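# Bridge lavender case over two blocks, stand blue on top

## Task

Place the lavender case so it spans the red block and the green block like a bridge, supported by both of them; then set the blue block standing upright on top of the case; finish with neither gripper touching the case or any of the three blocks.

## Robot and tools

Robot: two arms, left_arm and right_arm, each with a two-finger parallel gripper. The fingers point along the gripper's +z axis and separate along its y axis. end_effector_position is the spot between the finger pads, roughly 1 cm short of the fingertips. Each arm carries a wrist camera whose cable counts as part of the arm: if it brushes something, the arm has touched it.

Frames. Scene frame: origin on the table surface, halfway between the two nominal bases; +z up, +x out over the table, left_arm toward +y (arm names do not match image sides). Calibrated base positions: left_arm (+0.020, +0.289, +0.003) m, quat_wxyz (+1.000, 0, 0, -0.018); right_arm (+0.015, -0.236, +0.025) m, quat_wxyz (+1.000, 0, 0, +0.006). Reported hand positions, orientations and velocities are in each arm's own base frame and may be off by a few centimetres, more at long reach. Commanded offsets run along the axes of that arm's current Hand target.

execute_actions(actions, cameras). actions is a list of actions; each action is a table of up to 15 rows, one row per 1/30 s control step; a short table repeats its final row until step 15. Each row is one flat list of 14 numbers, all in [-1, 1], covering both arms: left_arm dx, dy, dz, rx, ry, rz, opening, then right_arm the same seven. dx..rz are offsets, not poses: every row is measured from the Hand target as it stood when the action began (not from the prior row), so repeating an offset moves further. Scale: 1.0 = 0.6 m for dx, dy, dz and 180 degrees for the rotation vector rx, ry, rz. Opening is absolute: +1 fully open (0.094 m), -1 closed. To leave an arm still, give six zeros and repeat its current opening (a 0 opening is a real command). cameras: list of names (cam_high, cam_low, cam_left_wrist, cam_right_wrist), ["all"], or []; an unknown name voids the call. Images come only for an empty actions list or when asked.

move(target, speed, blend, opening_speed, grip_force, blocking, cameras). target is one 14-number row in the same layout and scale, or a list of up to 15 such rows; every row is an offset from the Hand targets at the move's start, not from the previous row. The grippers travel in straight lines, finishing together; the whole move is capped at 10 s. speed: top path speed in m/s, 0.002 to 2.9, default 0.25 (turn rate up to twice that in rad/s), one value or one per target. blend: corner rounding in m per target, 0 (default) means stop at each point. opening_speed: rate of opening change per second on the -1..+1 scale, at least 0.2. grip_force: per-pad force cap in N, 10 to 50, one value or one per arm; it persists, and low values close slowly. blocking=false returns after about 0.5 s while motion continues. Moves do not avoid obstacles or the other arm; faster moves lag, overshoot and hit harder. Avoid paths that pass near an arm's own base.

wait(seconds): 0 to 3600, lets the scene run with no new commands; returns early if a running move ends. stop(): brakes a running move. zoom_image(camera, region): region [x0, y0, x1, y1] in pixels of that camera's newest image, at most 504 by 504. read_manual(section): licence texts only. finished_scene(scene): ends the current scene, giving its number; it cannot be undone, and the goal must hold with no robot contact.

Results. Each shows per-arm end_effector_position (m), end_effector_quat_wxyz, Hand target (last commanded pose after clipping; the base for the next offsets), joint positions, torques, velocities (may be omitted if all are within noise), grip_measured (opening on the command scale; reads up to ~2.5 mm wide when empty and somewhat narrower than a firmly held part), grip_effort_nm (gripper motor effort, negative = closing; not pad force) and Tool commands. execute_actions results may list positions at some steps. A move adds a "move:" line: done (at rest within 10 mm and 2 degrees), off_target, moving, held, or fault, plus limits such as paced (pose clipped) or held (steps withheld). Done or off_target says nothing about contact.

Control notes. Each step, commanded orientation is limited to 40 degrees from the measured one. Friction and load can leave a gripper a few centimetres short; a new execute_actions call re-requests the target, or send the remaining gap as an offset. A blocked arm keeps pushing until commanded back past its gripper. Grip force rises about 1 N per 0.001 below first contact and jumps to the limit near 20 N; close slowly on fragile items and open well above grip_measured to release.

Avoid: dropping parts, releasing parts while they move, fast impacts, heavy pushing, arms or grippers pressing into each other (a gripper closing on the other arm's fingers counts), strain on camera cables, and anything leaving the table. Motors heat when loaded, outstretched or pushing: a MOTOR HOT line appears at 75 °C, at 90 °C the arm folds and idles for the rest of the scene, at 100 °C it goes limp. Loose objects may occasionally be nudged by outside disturbances.

Each tool is called after "Request:" by a JSON object that holds its "api" and its "payload".

## Session

Request:
{"api": "execute_actions", "payload": {"actions": []}}

Scene clock: 0.00 s.
left_arm: end_effector_position=(+0.4102, -0.0241, +0.0944) grip_measured=+1.000 grip_effort_nm=n/a end_effector_quat_wxyz=(+0.574, +0.020, +0.819, +0.018) | right_arm: end_effector_position=(+0.3985, -0.0227, +0.1099) grip_measured=+1.000 grip_effort_nm=n/a end_effector_quat_wxyz=(+0.595, +0.004, +0.804, -0.012)
Joint positions: left_arm=[-0.109 1.592 0.42 0.821 -0.109 0.017 0.094] | right_arm=[-0.085 1.512 0.364 0.851 -0.057 -0.033 0.094]
Joint velocities: within noise
Joint torques (N m): no reading
Motor temperatures (°C): left_arm=[25 30 37 38 29 27 26] | right_arm=[25 32 35 37 25 27 24]
Heat: left arm: 38 °C; right arm: 37 °C.
Hand target: left_arm +0.4107, -0.0233, +0.0953; +0.573, +0.019, +0.819, +0.020 | right_arm +0.4004, -0.0229, +0.1153; +0.601, +0.004, +0.799, -0.013
Tool commands: left_gripper/opening=+1.0 right_gripper/opening=+1.0

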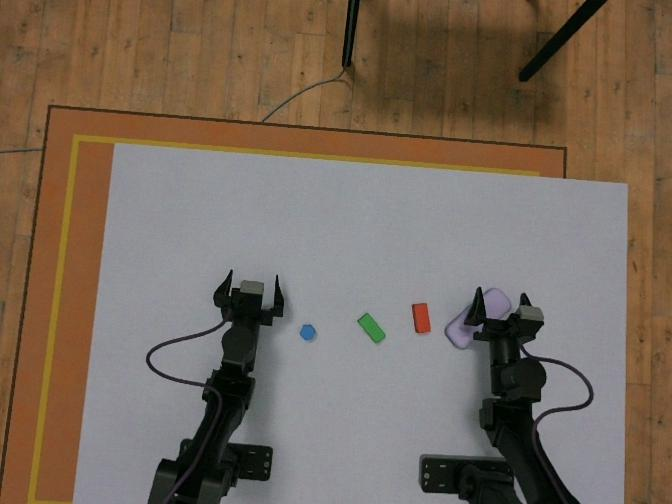

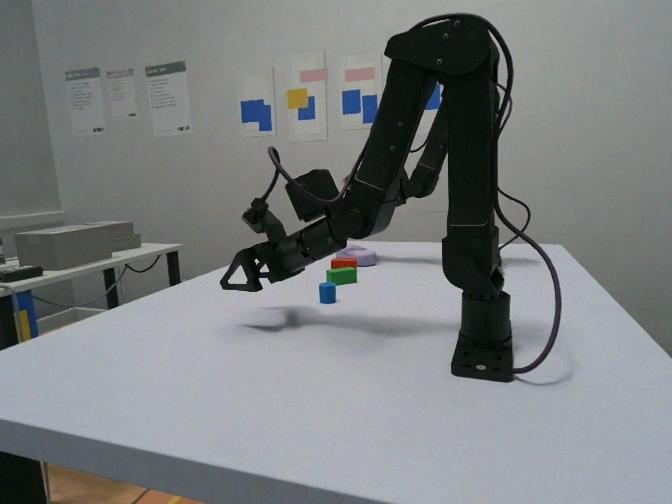

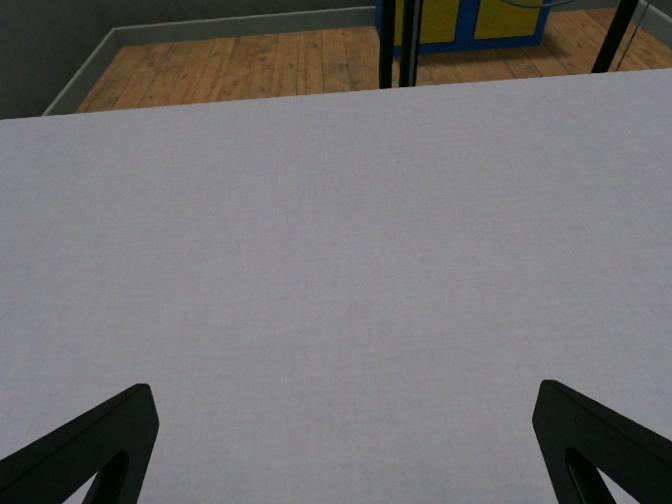

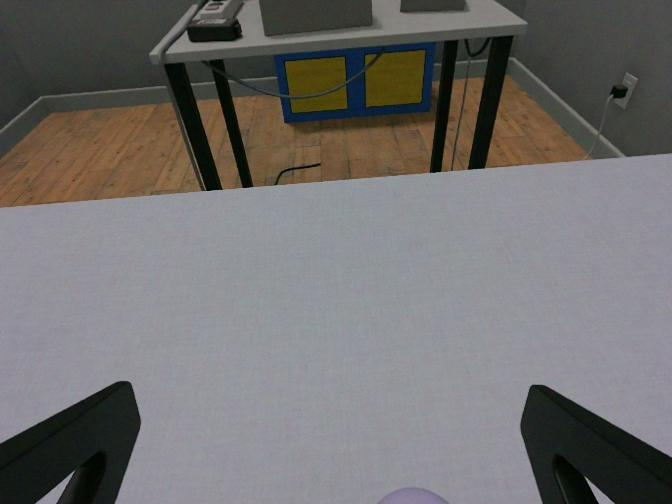

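Request:
{"api": "zoom_image", "payload": {"camera": "cam_high", "region": [280, 260, 560, 380]}}

Request:
{"api": "zoom_image", "payload": {"camera": "cam_low", "region": [210, 180, 460, 330]}}

Scaled by 1.800 from the camera's image (finer frame: 960x720).

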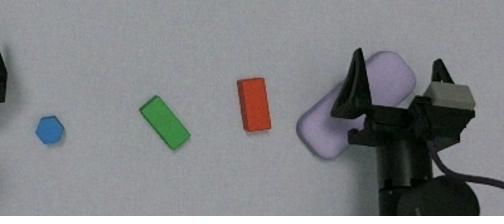

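Scaled by 2.016 from the camera's image (finer frame: 960x720).

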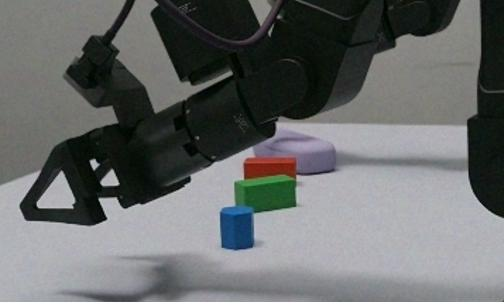

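Request:
{"api": "zoom_image", "payload": {"camera": "cam_high", "region": [130, 380, 610, 504]}}

Scaled by 1.050 from the camera's image (finer frame: 960x720).

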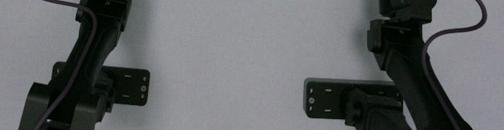

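Request:
{"api": "move", "payload": {"target": [-0.1067,-0.2072,-0.2357,0.0136,0.3886,-0.0128,1,-0.1038,0.0055,-0.1197,-0.0089,0.4105,-0.0027,1], "speed": 0.3, "cameras": ["all"]}}

Scene clock: 31.03 s.
left_arm: end_effector_position=(+0.3006, -0.1512, +0.1973) grip_measured=+1.000 grip_effort_nm=0.00 end_effector_quat_wxyz=(+0.029, +0.002, +0.999, -0.014) | right_arm: end_effector_position=(+0.3456, -0.0175, +0.1940) grip_measured=+1.000 grip_effort_nm=0.00 end_effector_quat_wxyz=(+0.026, +0.003, +1.000, +0.004)
Joint positions: left_arm=[-0.469 1.795 1.842 -1.553 0 -0.464 0.094] | right_arm=[-0.059 1.845 1.893 -1.567 -0.011 -0.053 0.094]
Joint torques (N m): left_arm=[-0.51 -5.52 8.14 -0.01 -0.05 -0.11] | right_arm=[0.65 -6.09 9.43 0.32 0.1 0.01]
Motor temperatures (°C): left_arm=[25 31 38 39 29 27 26] | right_arm=[24 32 35 42 25 27 23]
Heat: left arm: 39 °C; right arm: 42 °C.
Hand target: left_arm +0.2988, -0.1525, +0.1972; +0.000, +0.000, +1.000, +0.000 | right_arm +0.3487, -0.0172, +0.1950; +0.000, +0.000, +1.000, +0.000
Off the commanded pose: left_arm 0.002 m, 4 deg | right_arm 0.003 m, 3 deg.
joint sent to its limit (left arm) — joint 4 (wrist pitch), lower limit. The joint targets still meet the commanded pose.
joint sent to its limit (right arm) — joint 4 (wrist pitch), lower limit. The joint targets are off in orientation, not in position.
move: off_target (left_arm, right_arm)

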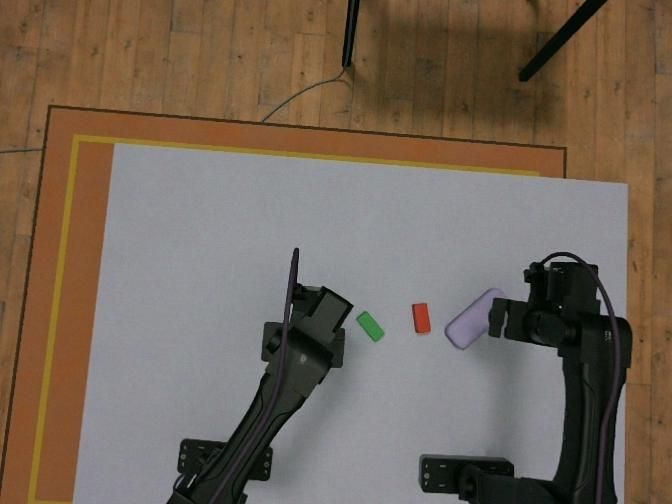

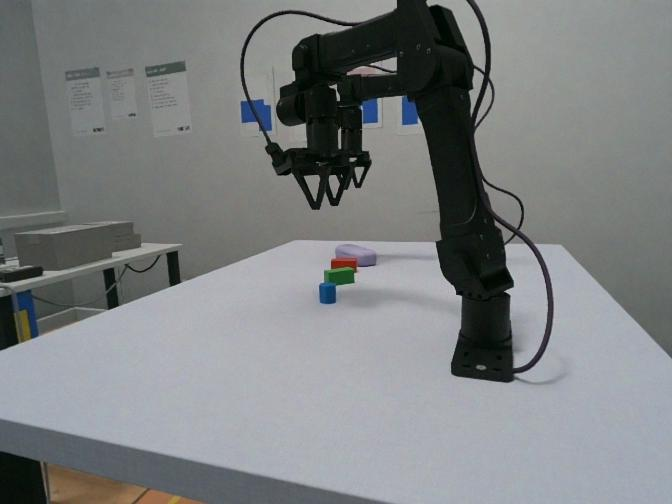

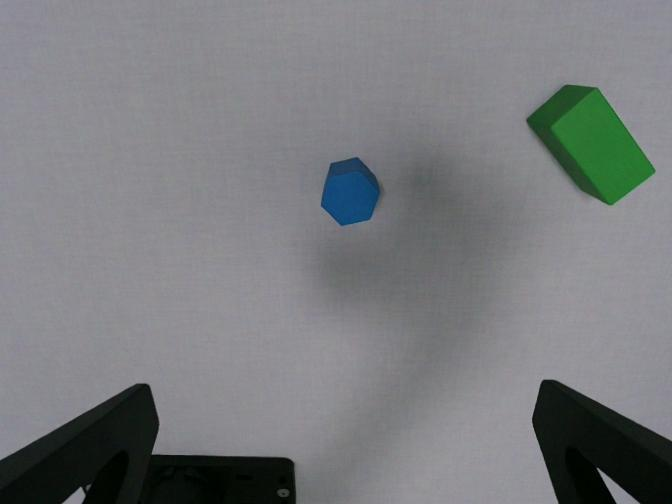

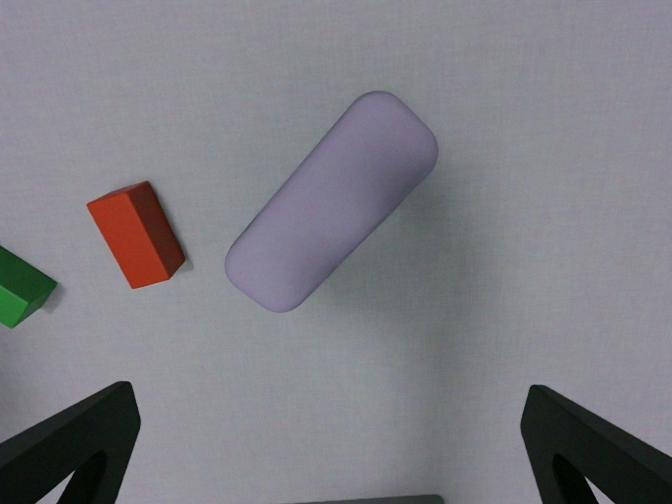

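Request:
{"api": "zoom_image", "payload": {"camera": "cam_right_wrist", "region": [0, 60, 480, 340]}}

Request:
{"api": "zoom_image", "payload": {"camera": "cam_left_wrist", "region": [300, 60, 672, 260]}}

Scaled by 1.050 from the camera's image (finer frame: 960x720).

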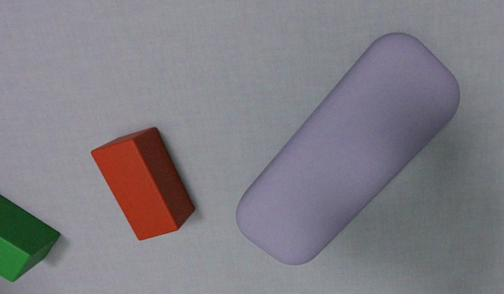

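Scaled by 1.355 from the camera's image (finer frame: 960x720).

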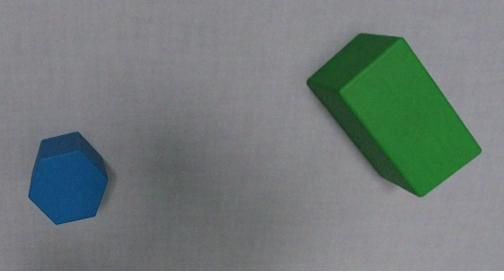

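Request:
{"api": "move", "payload": {"target": [-0.0205,-0.0192,0.162,0,0,0.0833,1,0.0162,0.012,0.1917,0,0,0.2378,1], "speed": 0.3, "cameras": ["all"]}}

Scene clock: 80.80 s.
left_arm: end_effector_position=(+0.3147, -0.1633, +0.1109) grip_measured=+1.000 grip_effort_nm=0.00 end_effector_quat_wxyz=(+0.014, +0.122, +0.992, -0.006) | right_arm: end_effector_position=(+0.3424, -0.0106, +0.0830) grip_measured=+1.000 grip_effort_nm=0.00 end_effector_quat_wxyz=(+0.002, +0.364, +0.931, +0.006)
Joint positions: left_arm=[-0.481 1.859 1.578 -1.259 0.001 -0.236 0.094] | right_arm=[-0.039 1.845 1.449 -1.166 -0.011 0.706 0.094]
Joint torques (N m): left_arm=[-0.61 -6.24 4.72 0.28 -0.03 0.11] | right_arm=[0.7 -7.83 5.37 0.44 0.08 0.07]
Motor temperatures (°C): left_arm=[24 31 41 35 28 27 25] | right_arm=[24 33 37 36 25 26 23]
Heat: left arm: 41 °C; right arm: 37 °C.
Hand target: left_arm +0.3111, -0.1640, +0.0999; +0.000, +0.130, +0.991, +0.000 | right_arm +0.3390, -0.0099, +0.0799; +0.000, +0.365, +0.931, +0.000
Off the commanded pose: left_arm 0.011 m, 2 deg | right_arm 0.005 m, 1 deg.
move: off_target (left_arm)

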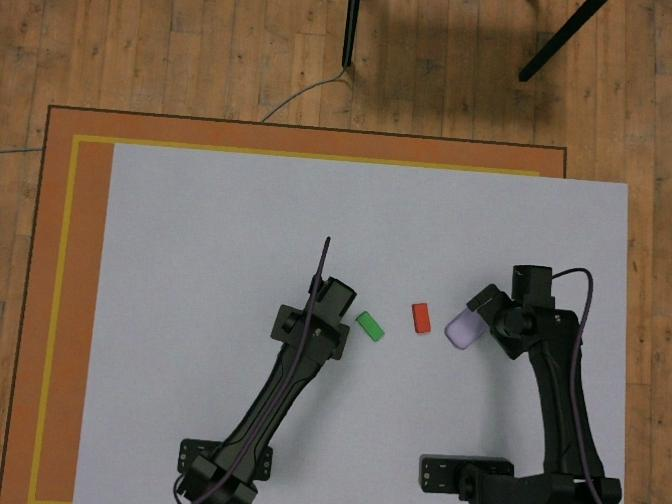

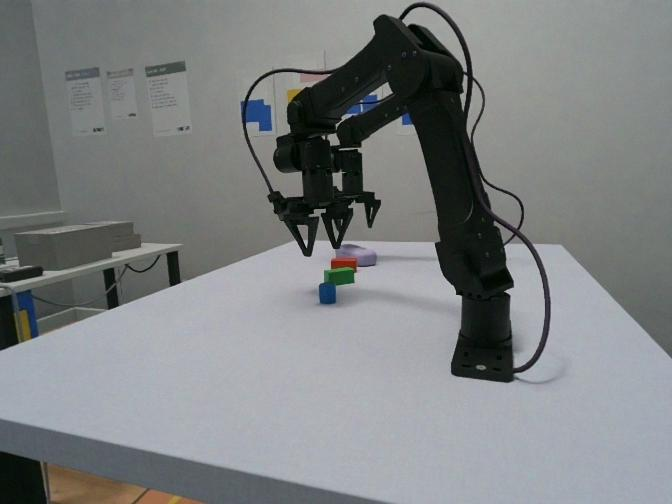

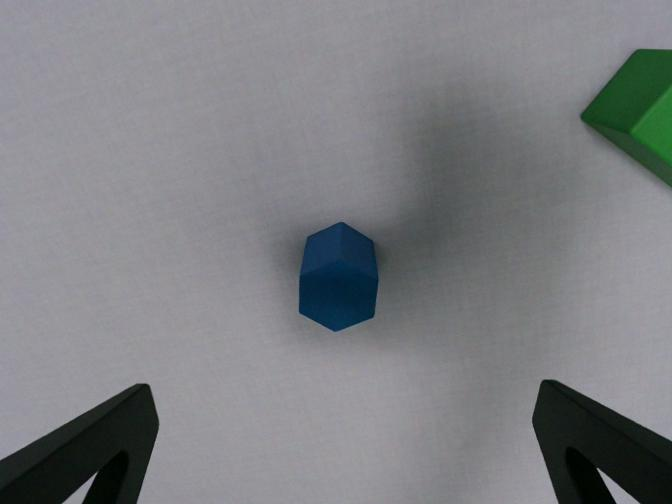

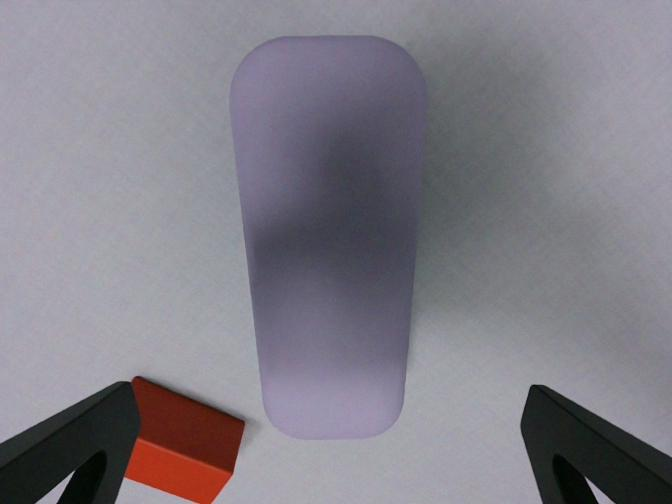

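Request:
{"api": "zoom_image", "payload": {"camera": "cam_left_wrist", "region": [260, 200, 420, 350]}}

Request:
{"api": "zoom_image", "payload": {"camera": "cam_low", "region": [240, 160, 440, 330]}}

Scaled by 3.150 from the camera's image (finer frame: 960x720).

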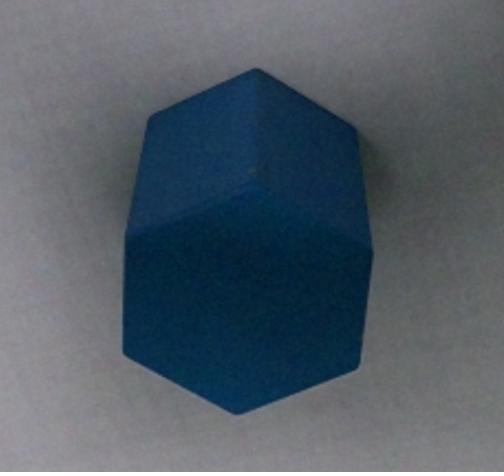

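Scaled by 2.520 from the camera's image (finer frame: 960x720).

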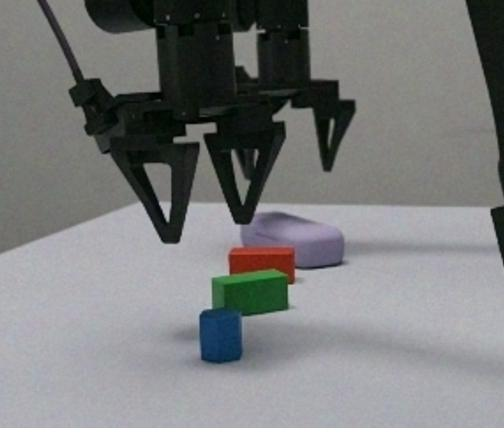

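Request:
{"api": "zoom_image", "payload": {"camera": "cam_low", "region": [310, 230, 390, 290]}}

Scaled by 6.300 from the camera's image (finer frame: 960x720).

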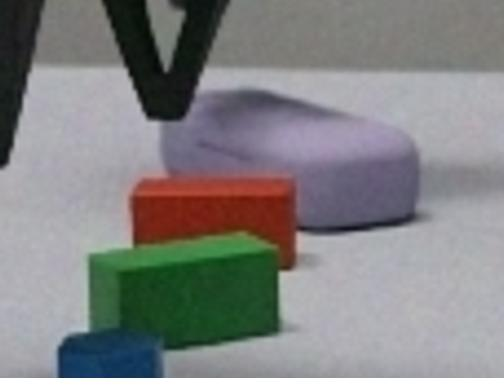

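Request:
{"api": "move", "payload": {"target": [0.0077,0.0005,0.1167,0,0,0,1,0,0.0055,0.1083,0,0,0,1], "speed": 0.2, "cameras": ["cam_low","cam_left_wrist","cam_right_wrist"]}}

Scene clock: 103.37 s.
left_arm: end_effector_position=(+0.3125, -0.1621, +0.0406) grip_measured=+1.000 grip_effort_nm=0.01 end_effector_quat_wxyz=(+0.013, +0.122, +0.992, -0.005) | right_arm: end_effector_position=(+0.3460, -0.0081, +0.0248) grip_measured=+1.000 grip_effort_nm=0.00 end_effector_quat_wxyz=(+0.011, +0.364, +0.931, +0.010)
Joint positions: left_arm=[-0.481 1.899 1.346 -0.99 0.001 -0.235 0.094] | right_arm=[-0.032 1.899 1.28 -0.925 -0.011 0.714 0.094]
Joint torques (N m): left_arm=[-0.8 -6.31 4.52 0.31 -0.04 0.09] | right_arm=[0.69 -6.32 5.35 0.49 0.09 0.07]
Heat: left arm: 39 °C; right arm: 36 °C.
Hand target: left_arm +0.3068, -0.1626, +0.0298; +0.000, +0.130, +0.991, +0.000 | right_arm +0.3413, -0.0075, +0.0150; +0.000, +0.365, +0.931, +0.000
Off the commanded pose: left_arm 0.012 m, 2 deg | right_arm 0.011 m, 2 deg.
move: off_target (left_arm, right_arm)

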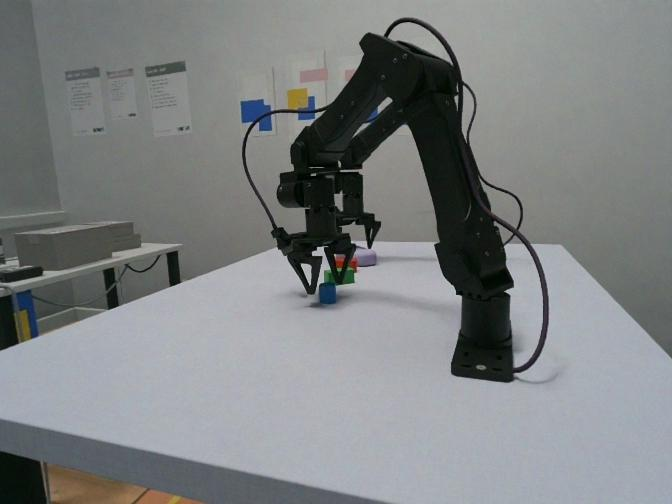

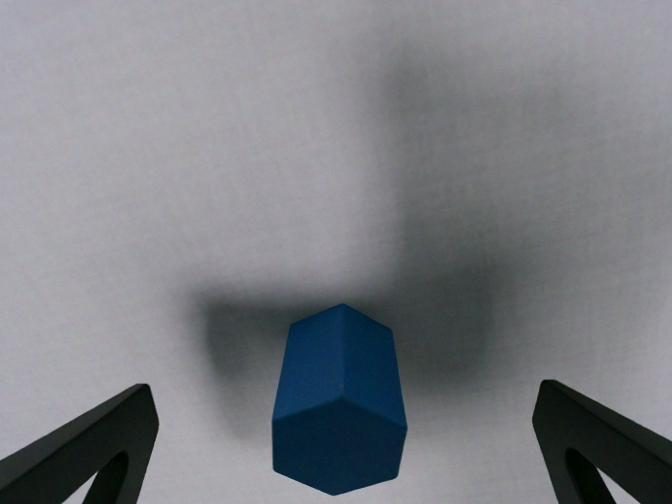

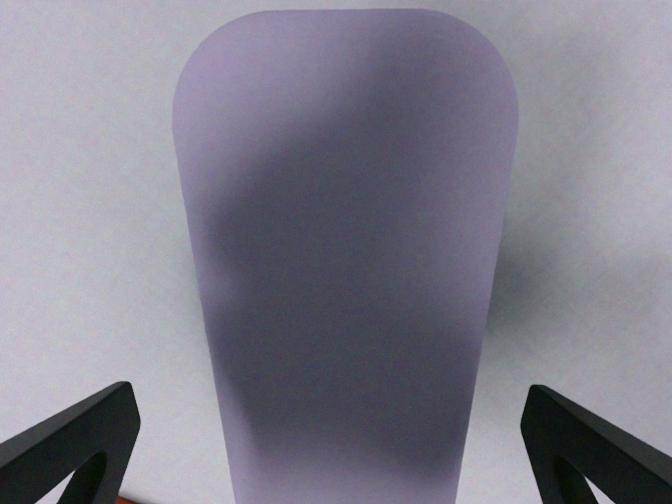

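Request:
{"api": "zoom_image", "payload": {"camera": "cam_low", "region": [270, 220, 390, 320]}}

Scaled by 4.200 from the camera's image (finer frame: 960x720).

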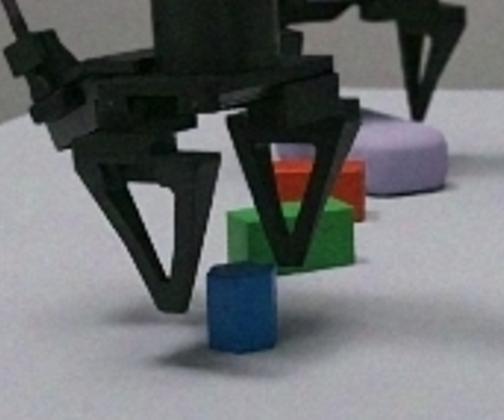

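Request:
{"api": "move", "payload": {"target": [0,0,0.0167,0,0,0,0.2,0,-0.0025,0.0283,0,0,0,1], "speed": 0.15, "cameras": ["cam_low","cam_left_wrist","cam_right_wrist"]}}

Request:
{"api": "zoom_image", "payload": {"camera": "cam_low", "region": [270, 220, 390, 320]}}

Scene clock: 125.43 s.
left_arm: end_effector_position=(+0.3125, -0.1621, +0.0308) grip_measured=+0.202 grip_effort_nm=-0.13 end_effector_quat_wxyz=(+0.013, +0.122, +0.992, -0.005) | right_arm: end_effector_position=(+0.3455, -0.0080, +0.0077) grip_measured=+1.000 grip_effort_nm=0.00 end_effector_quat_wxyz=(+0.011, +0.364, +0.931, +0.009)
Joint positions: left_arm=[-0.481 1.911 1.322 -0.953 0.001 -0.235 0.056] | right_arm=[-0.032 1.924 1.241 -0.861 -0.011 0.714 0.094]
Joint torques (N m): left_arm=[-0.79 -6.28 4.52 0.32 -0.04 0.1] | right_arm=[0.39 -6.43 5.18 0.48 0.08 0.03]
Heat: left arm: 38 °C; right arm: 35 °C.
Hand target: left_arm +0.3068, -0.1626, +0.0199; +0.000, +0.130, +0.991, +0.000 | right_arm +0.3405, -0.0086, -0.0019; +0.000, +0.365, +0.931, +0.001
Off the commanded pose: left_arm 0.012 m, 2 deg | right_arm 0.011 m, 2 deg.
move: off_target (left_arm, right_arm)

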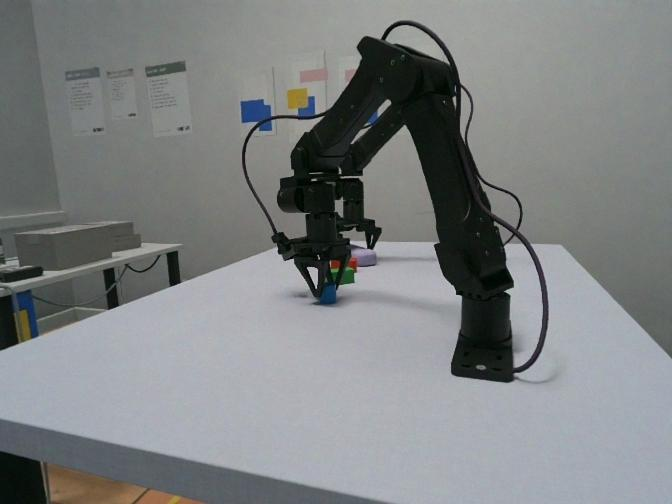

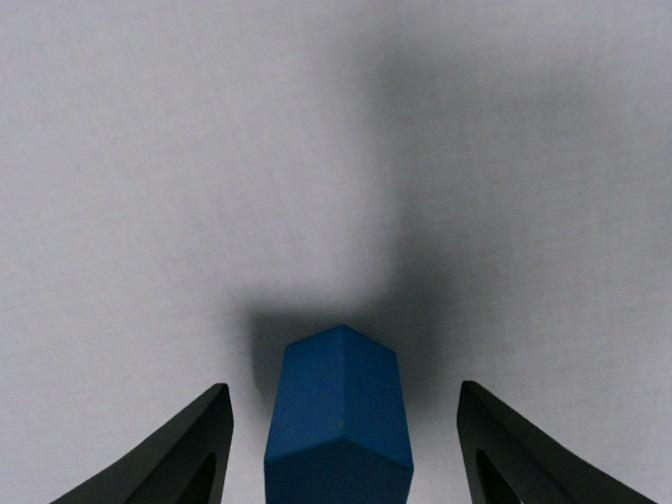

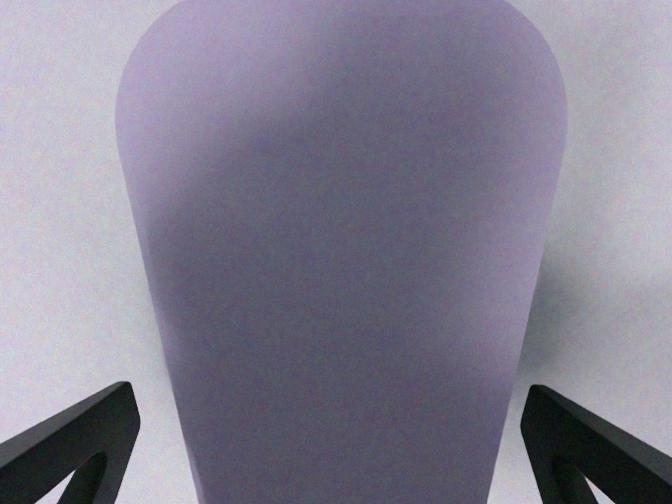

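Scaled by 4.200 from the camera's image (finer frame: 960x720).

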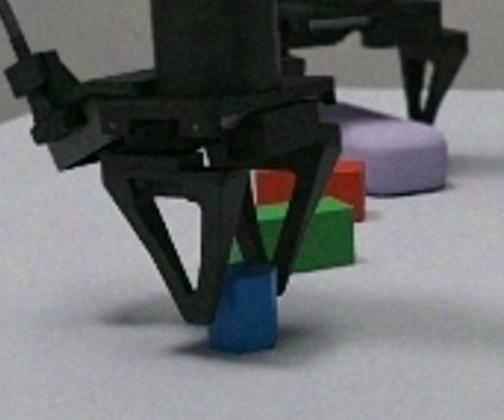

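Request:
{"api": "move", "payload": {"target": [0,0,0,0,0,0,-0.44,0,0,0,0,0,0,0.22], "opening_speed": 0.6, "cameras": ["cam_left_wrist","cam_right_wrist"]}}

Scene clock: 129.53 s.
left_arm: end_effector_position=(+0.3127, -0.1622, +0.0308) grip_measured=-0.354 grip_effort_nm=-1.02 end_effector_quat_wxyz=(+0.014, +0.122, +0.992, -0.006) | right_arm: end_effector_position=(+0.3457, -0.0081, +0.0077) grip_measured=+0.324 grip_effort_nm=-0.99 end_effector_quat_wxyz=(+0.011, +0.364, +0.931, +0.009)
Joint positions: left_arm=[-0.481 1.911 1.322 -0.953 0.001 -0.235 0.03] | right_arm=[-0.032 1.924 1.241 -0.86 -0.01 0.714 0.062]
Joint torques (N m): left_arm=[-0.8 -6.26 4.53 0.31 -0.03 0.09] | right_arm=[0.42 -6.43 5.18 0.5 0.07 0.05]
Heat: left arm: 38 °C; right arm: 35 °C.
Hand target: left_arm +0.3068, -0.1626, +0.0199; +0.000, +0.130, +0.991, +0.000 | right_arm +0.3405, -0.0086, -0.0019; +0.001, +0.365, +0.931, +0.001
Off the commanded pose: left_arm 0.012 m, 2 deg | right_arm 0.011 m, 2 deg.
move: done

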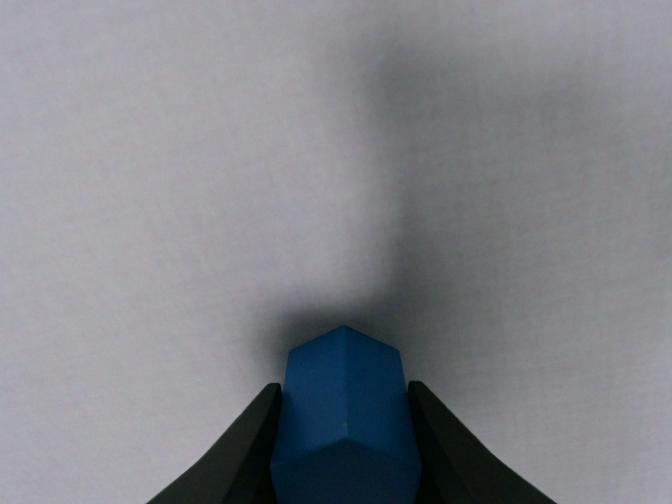

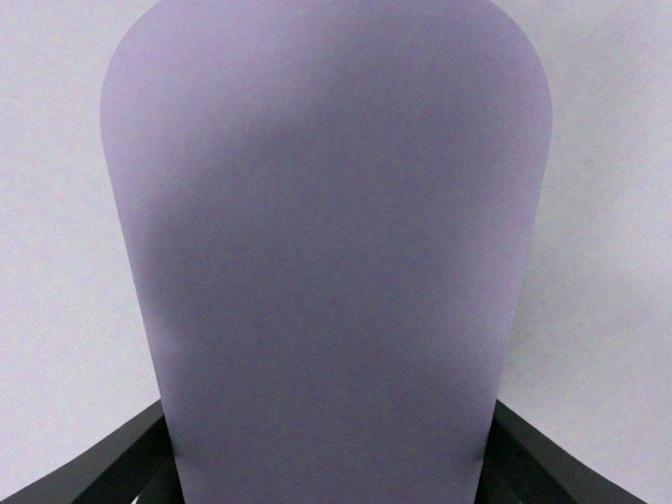

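Request:
{"api": "move", "payload": {"target": [[0,0,-0.1667,0,0,0,-0.44,0,0,-0.15,0,0,0,0.22],[0,0,-0.1667,0,0,0,-0.44,0.2195,0.1992,-0.15,0,0,0.168,0.22]], "speed": 0.25, "blend": 0.03, "cameras": ["all"]}}

Scene clock: 150.60 s.
left_arm: end_effector_position=(+0.3072, -0.1593, +0.1119) grip_measured=-0.355 grip_effort_nm=-1.03 end_effector_quat_wxyz=(-0.003, +0.122, +0.992, +0.001) | right_arm: end_effector_position=(+0.3212, +0.1679, +0.0869) grip_measured=+0.323 grip_effort_nm=-1.03 end_effector_quat_wxyz=(-0.004, +0.592, +0.806, +0.007)
Joint positions: left_arm=[-0.481 1.862 1.586 -1.302 0.001 -0.235 0.03] | right_arm=[0.473 1.918 1.561 -1.205 -0.013 1.74 0.062]
Joint torques (N m): left_arm=[-0.83 -7.92 8.34 -0.1 -0.04 0.09] | right_arm=[0.43 -6.78 9.89 0.2 0.11 0.11]
Heat: left arm: 37 °C; right arm: 35 °C.
Hand target: left_arm +0.3067, -0.1625, +0.1199; +0.000, +0.130, +0.991, +0.000 | right_arm +0.3248, +0.1685, +0.0881; +0.000, +0.595, +0.804, +0.001
Off the commanded pose: left_arm 0.009 m, 1 deg | right_arm 0.004 m, 1 deg.
move: done

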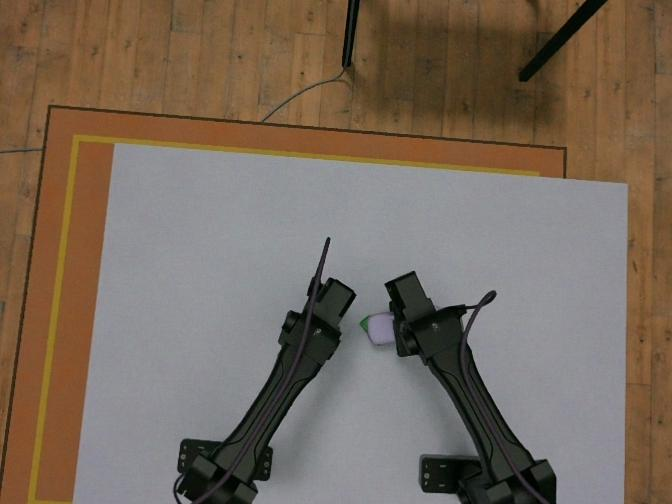

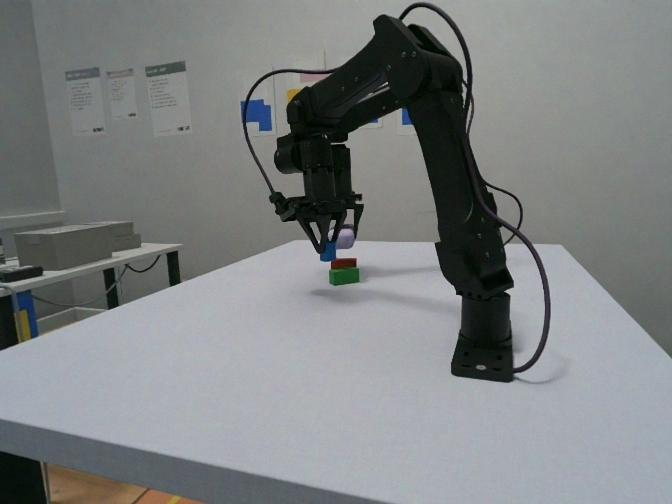

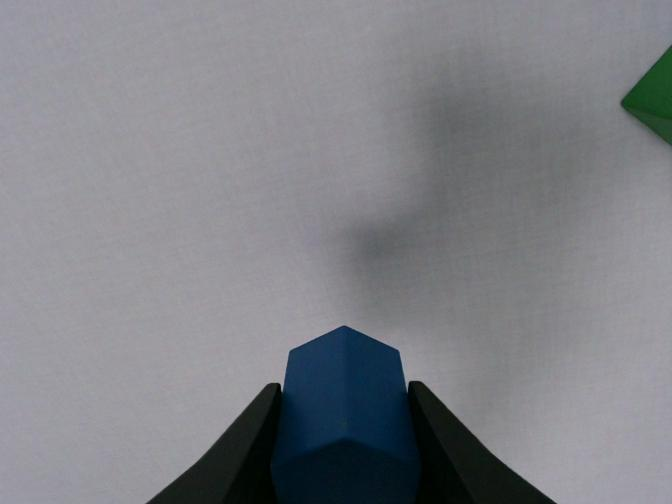

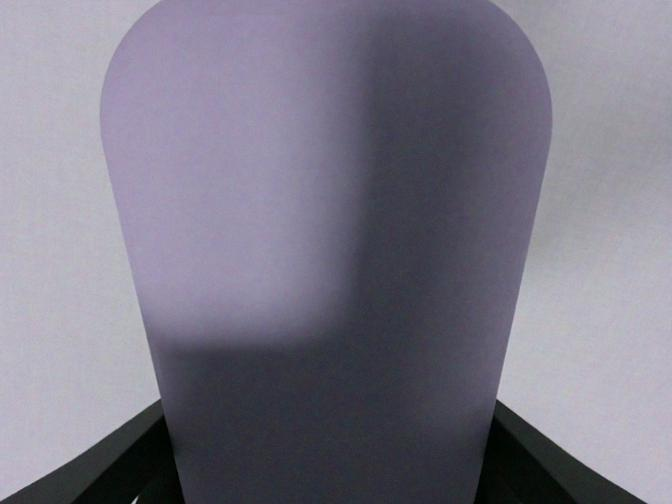

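Request:
{"api": "zoom_image", "payload": {"camera": "cam_high", "region": [340, 260, 480, 370]}}

Request:
{"api": "zoom_image", "payload": {"camera": "cam_low", "region": [270, 200, 400, 300]}}

Scaled by 3.600 from the camera's image (finer frame: 960x720).

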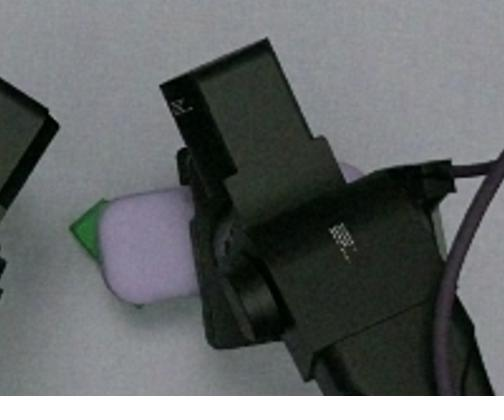

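Scaled by 3.877 from the camera's image (finer frame: 960x720).

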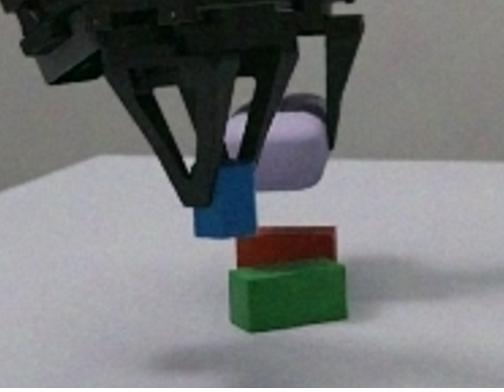

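Request:
{"api": "move", "payload": {"target": [0,0,0,0,0,0,-0.44,0.0226,-0.0198,0.0802,0,0,0,0.22], "speed": 0.15, "cameras": ["cam_high","cam_low"]}}

Request:
{"api": "zoom_image", "payload": {"camera": "cam_high", "region": [340, 260, 480, 370]}}

Request:
{"api": "zoom_image", "payload": {"camera": "cam_low", "region": [270, 200, 400, 300]}}

Scene clock: 158.17 s.
left_arm: end_effector_position=(+0.3072, -0.1593, +0.1119) grip_measured=-0.355 grip_effort_nm=-1.03 end_effector_quat_wxyz=(-0.003, +0.122, +0.992, +0.001) | right_arm: end_effector_position=(+0.3143, +0.1813, +0.0497) grip_measured=+0.323 grip_effort_nm=-1.03 end_effector_quat_wxyz=(+0.001, +0.592, +0.805, +0.017)
Joint positions: left_arm=[-0.481 1.862 1.586 -1.302 0.001 -0.235 0.03] | right_arm=[0.515 1.925 1.42 -1.033 -0.012 1.783 0.062]
Joint torques (N m): left_arm=[-0.83 -7.9 8.32 -0.1 -0.03 0.09] | right_arm=[0.57 -6.95 5.37 0.45 0.09 0.11]
Heat: left arm: 37 °C; right arm: 35 °C.
Hand target: left_arm +0.3067, -0.1625, +0.1199; +0.000, +0.130, +0.991, +0.000 | right_arm +0.3096, +0.1780, +0.0400; +0.000, +0.595, +0.804, +0.001
Off the commanded pose: left_arm 0.009 m, 1 deg | right_arm 0.011 m, 2 deg.
move: off_target (right_arm)

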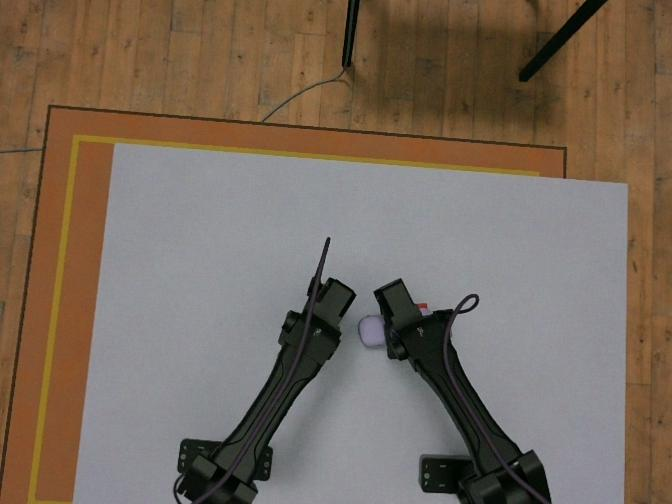

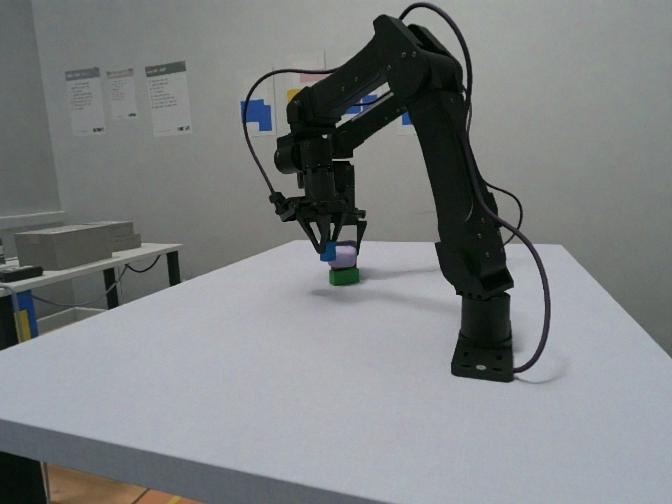

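Scaled by 3.600 from the camera's image (finer frame: 960x720).

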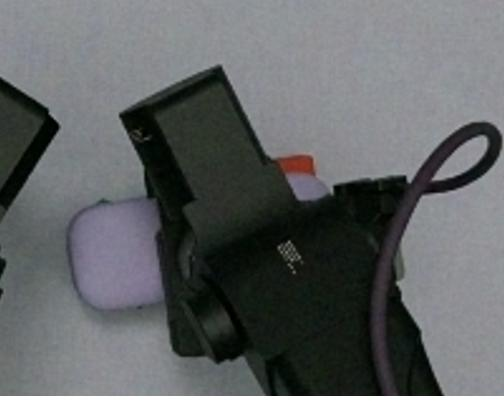

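Scaled by 3.877 from the camera's image (finer frame: 960x720).

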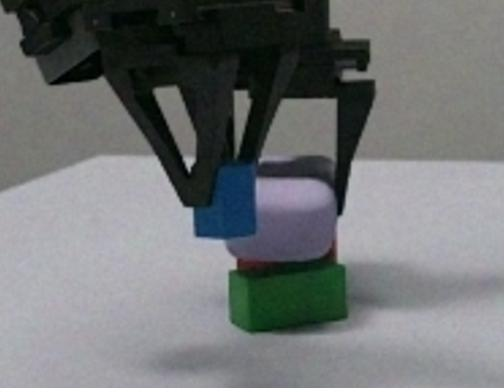

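Request:
{"api": "move", "payload": {"target": [0,0,0,0,0,0,-0.44,0,0,0.02,0,0,0,0.22], "speed": 0.06, "cameras": ["cam_high","cam_low"]}}

Request:
{"api": "zoom_image", "payload": {"camera": "cam_low", "region": [270, 200, 400, 300]}}

Scene clock: 162.17 s.
left_arm: end_effector_position=(+0.3072, -0.1593, +0.1119) grip_measured=-0.355 grip_effort_nm=-1.03 end_effector_quat_wxyz=(-0.003, +0.122, +0.992, +0.001) | right_arm: end_effector_position=(+0.3128, +0.1803, +0.0402) grip_measured=+0.323 grip_effort_nm=-1.03 end_effector_quat_wxyz=(+0.000, +0.593, +0.805, +0.015)
Joint positions: left_arm=[-0.481 1.862 1.586 -1.302 0.001 -0.235 0.03] | right_arm=[0.515 1.933 1.392 -1.003 -0.011 1.785 0.062]
Joint torques (N m): left_arm=[-0.81 -7.92 8.34 -0.1 -0.03 0.1] | right_arm=[0.57 -6.57 4.97 0.56 0.06 0.1]
Heat: left arm: 37 °C; right arm: 35 °C.
Hand target: left_arm +0.3067, -0.1625, +0.1199; +0.000, +0.130, +0.991, +0.000 | right_arm +0.3095, +0.1780, +0.0280; +0.000, +0.595, +0.804, +0.001
Off the commanded pose: left_arm 0.009 m, 1 deg | right_arm 0.013 m, 2 deg.
move: off_target (right_arm)

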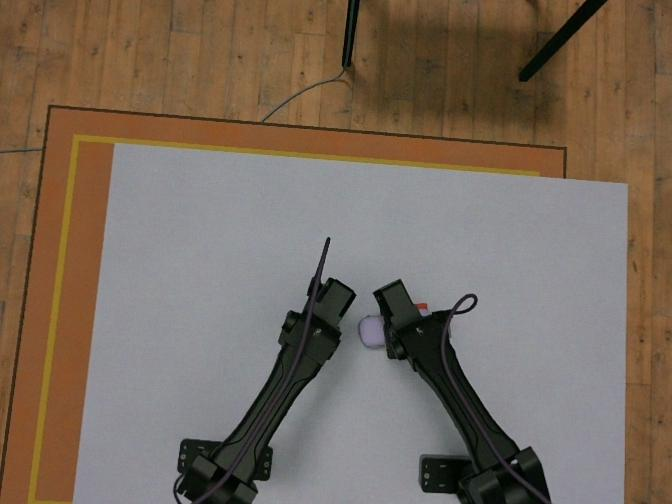

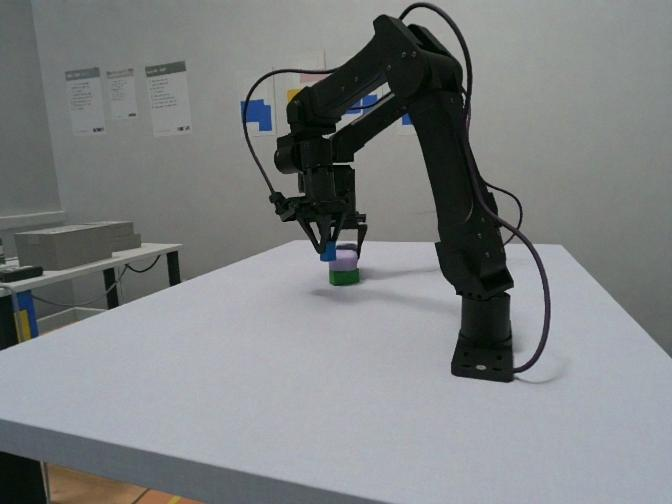

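Scaled by 3.877 from the camera's image (finer frame: 960x720).

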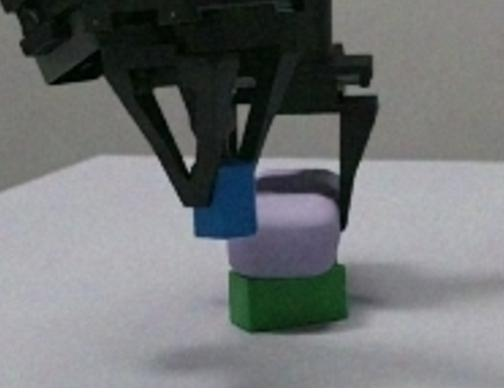

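Request:
{"api": "move", "payload": {"target": [[0,0,0,0,0,0,-0.44,0,0,0,0,0,0,1],[0,0,-0.0667,0,0,0,-0.44,0,0,-0.1667,0,0,0,1],[0,0,-0.0667,0,0,0,-0.44,-0.311,-0.1117,-0.2033,0,0,0,1]], "speed": [0.1,0.15,0.3], "blend": [0,0.03,0], "opening_speed": 1.0, "cameras": ["all"]}}

Request:
{"api": "zoom_image", "payload": {"camera": "cam_high", "region": [330, 270, 480, 370]}}

Request:
{"api": "zoom_image", "payload": {"camera": "cam_low", "region": [270, 200, 400, 300]}}

Scene clock: 173.43 s.
left_arm: end_effector_position=(+0.3082, -0.1599, +0.1561) grip_measured=-0.355 grip_effort_nm=-1.03 end_effector_quat_wxyz=(+0.003, +0.122, +0.992, -0.002) | right_arm: end_effector_position=(+0.3041, -0.0192, +0.1429) grip_measured=+0.998 grip_effort_nm=0.11 end_effector_quat_wxyz=(-0.002, +0.594, +0.805, -0.003)
Joint positions: left_arm=[-0.481 1.862 1.762 -1.463 0.001 -0.235 0.03] | right_arm=[-0.065 1.703 1.515 -1.39 0.003 1.207 0.094]
Joint torques (N m): left_arm=[-0.81 -6.99 8.29 -0.08 -0.03 0.09] | right_arm=[-0.31 -7.98 7.08 0.17 -0.05 -0.01]
Heat: left arm: 38 °C; right arm: 35 °C.
Hand target: left_arm +0.3068, -0.1625, +0.1599; +0.000, +0.130, +0.991, +0.000 | right_arm +0.2999, -0.0200, +0.1499; +0.000, +0.595, +0.804, +0.001
Off the commanded pose: left_arm 0.005 m, 1 deg | right_arm 0.008 m, 1 deg.
move: done

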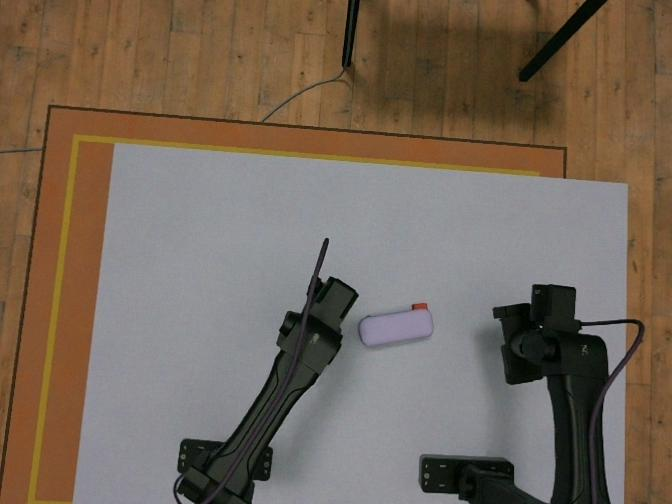

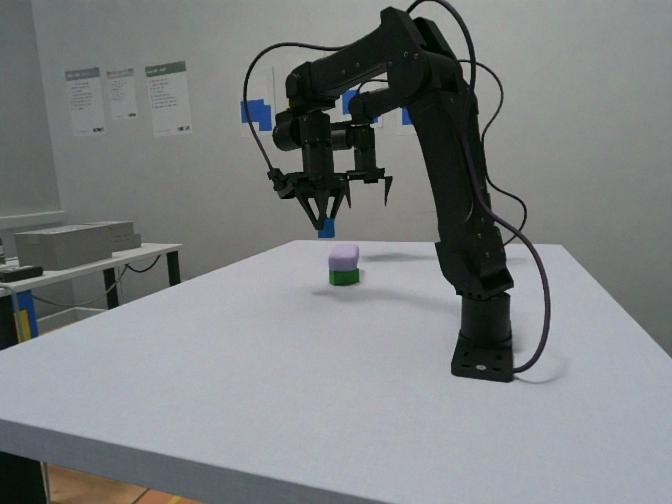

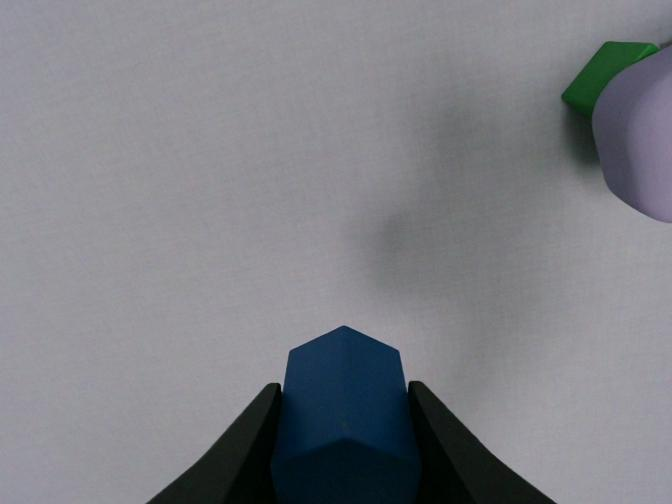

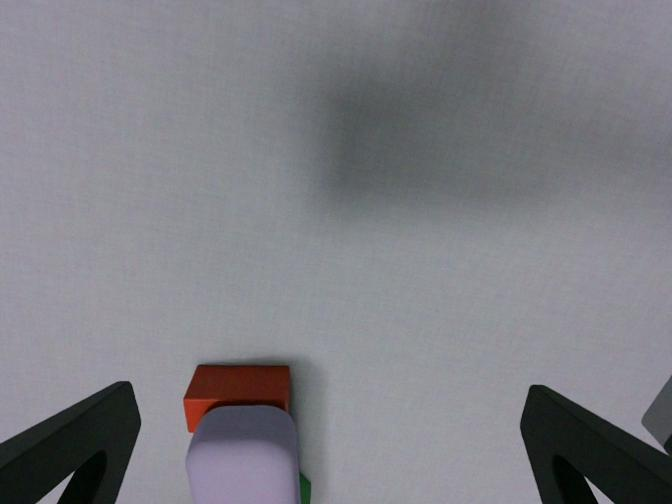

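Scaled by 3.360 from the camera's image (finer frame: 960x720).

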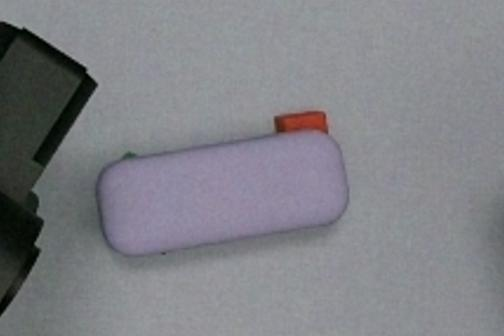

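Scaled by 3.877 from the camera's image (finer frame: 960x720).

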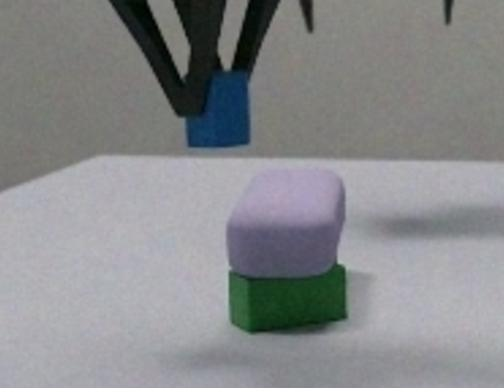

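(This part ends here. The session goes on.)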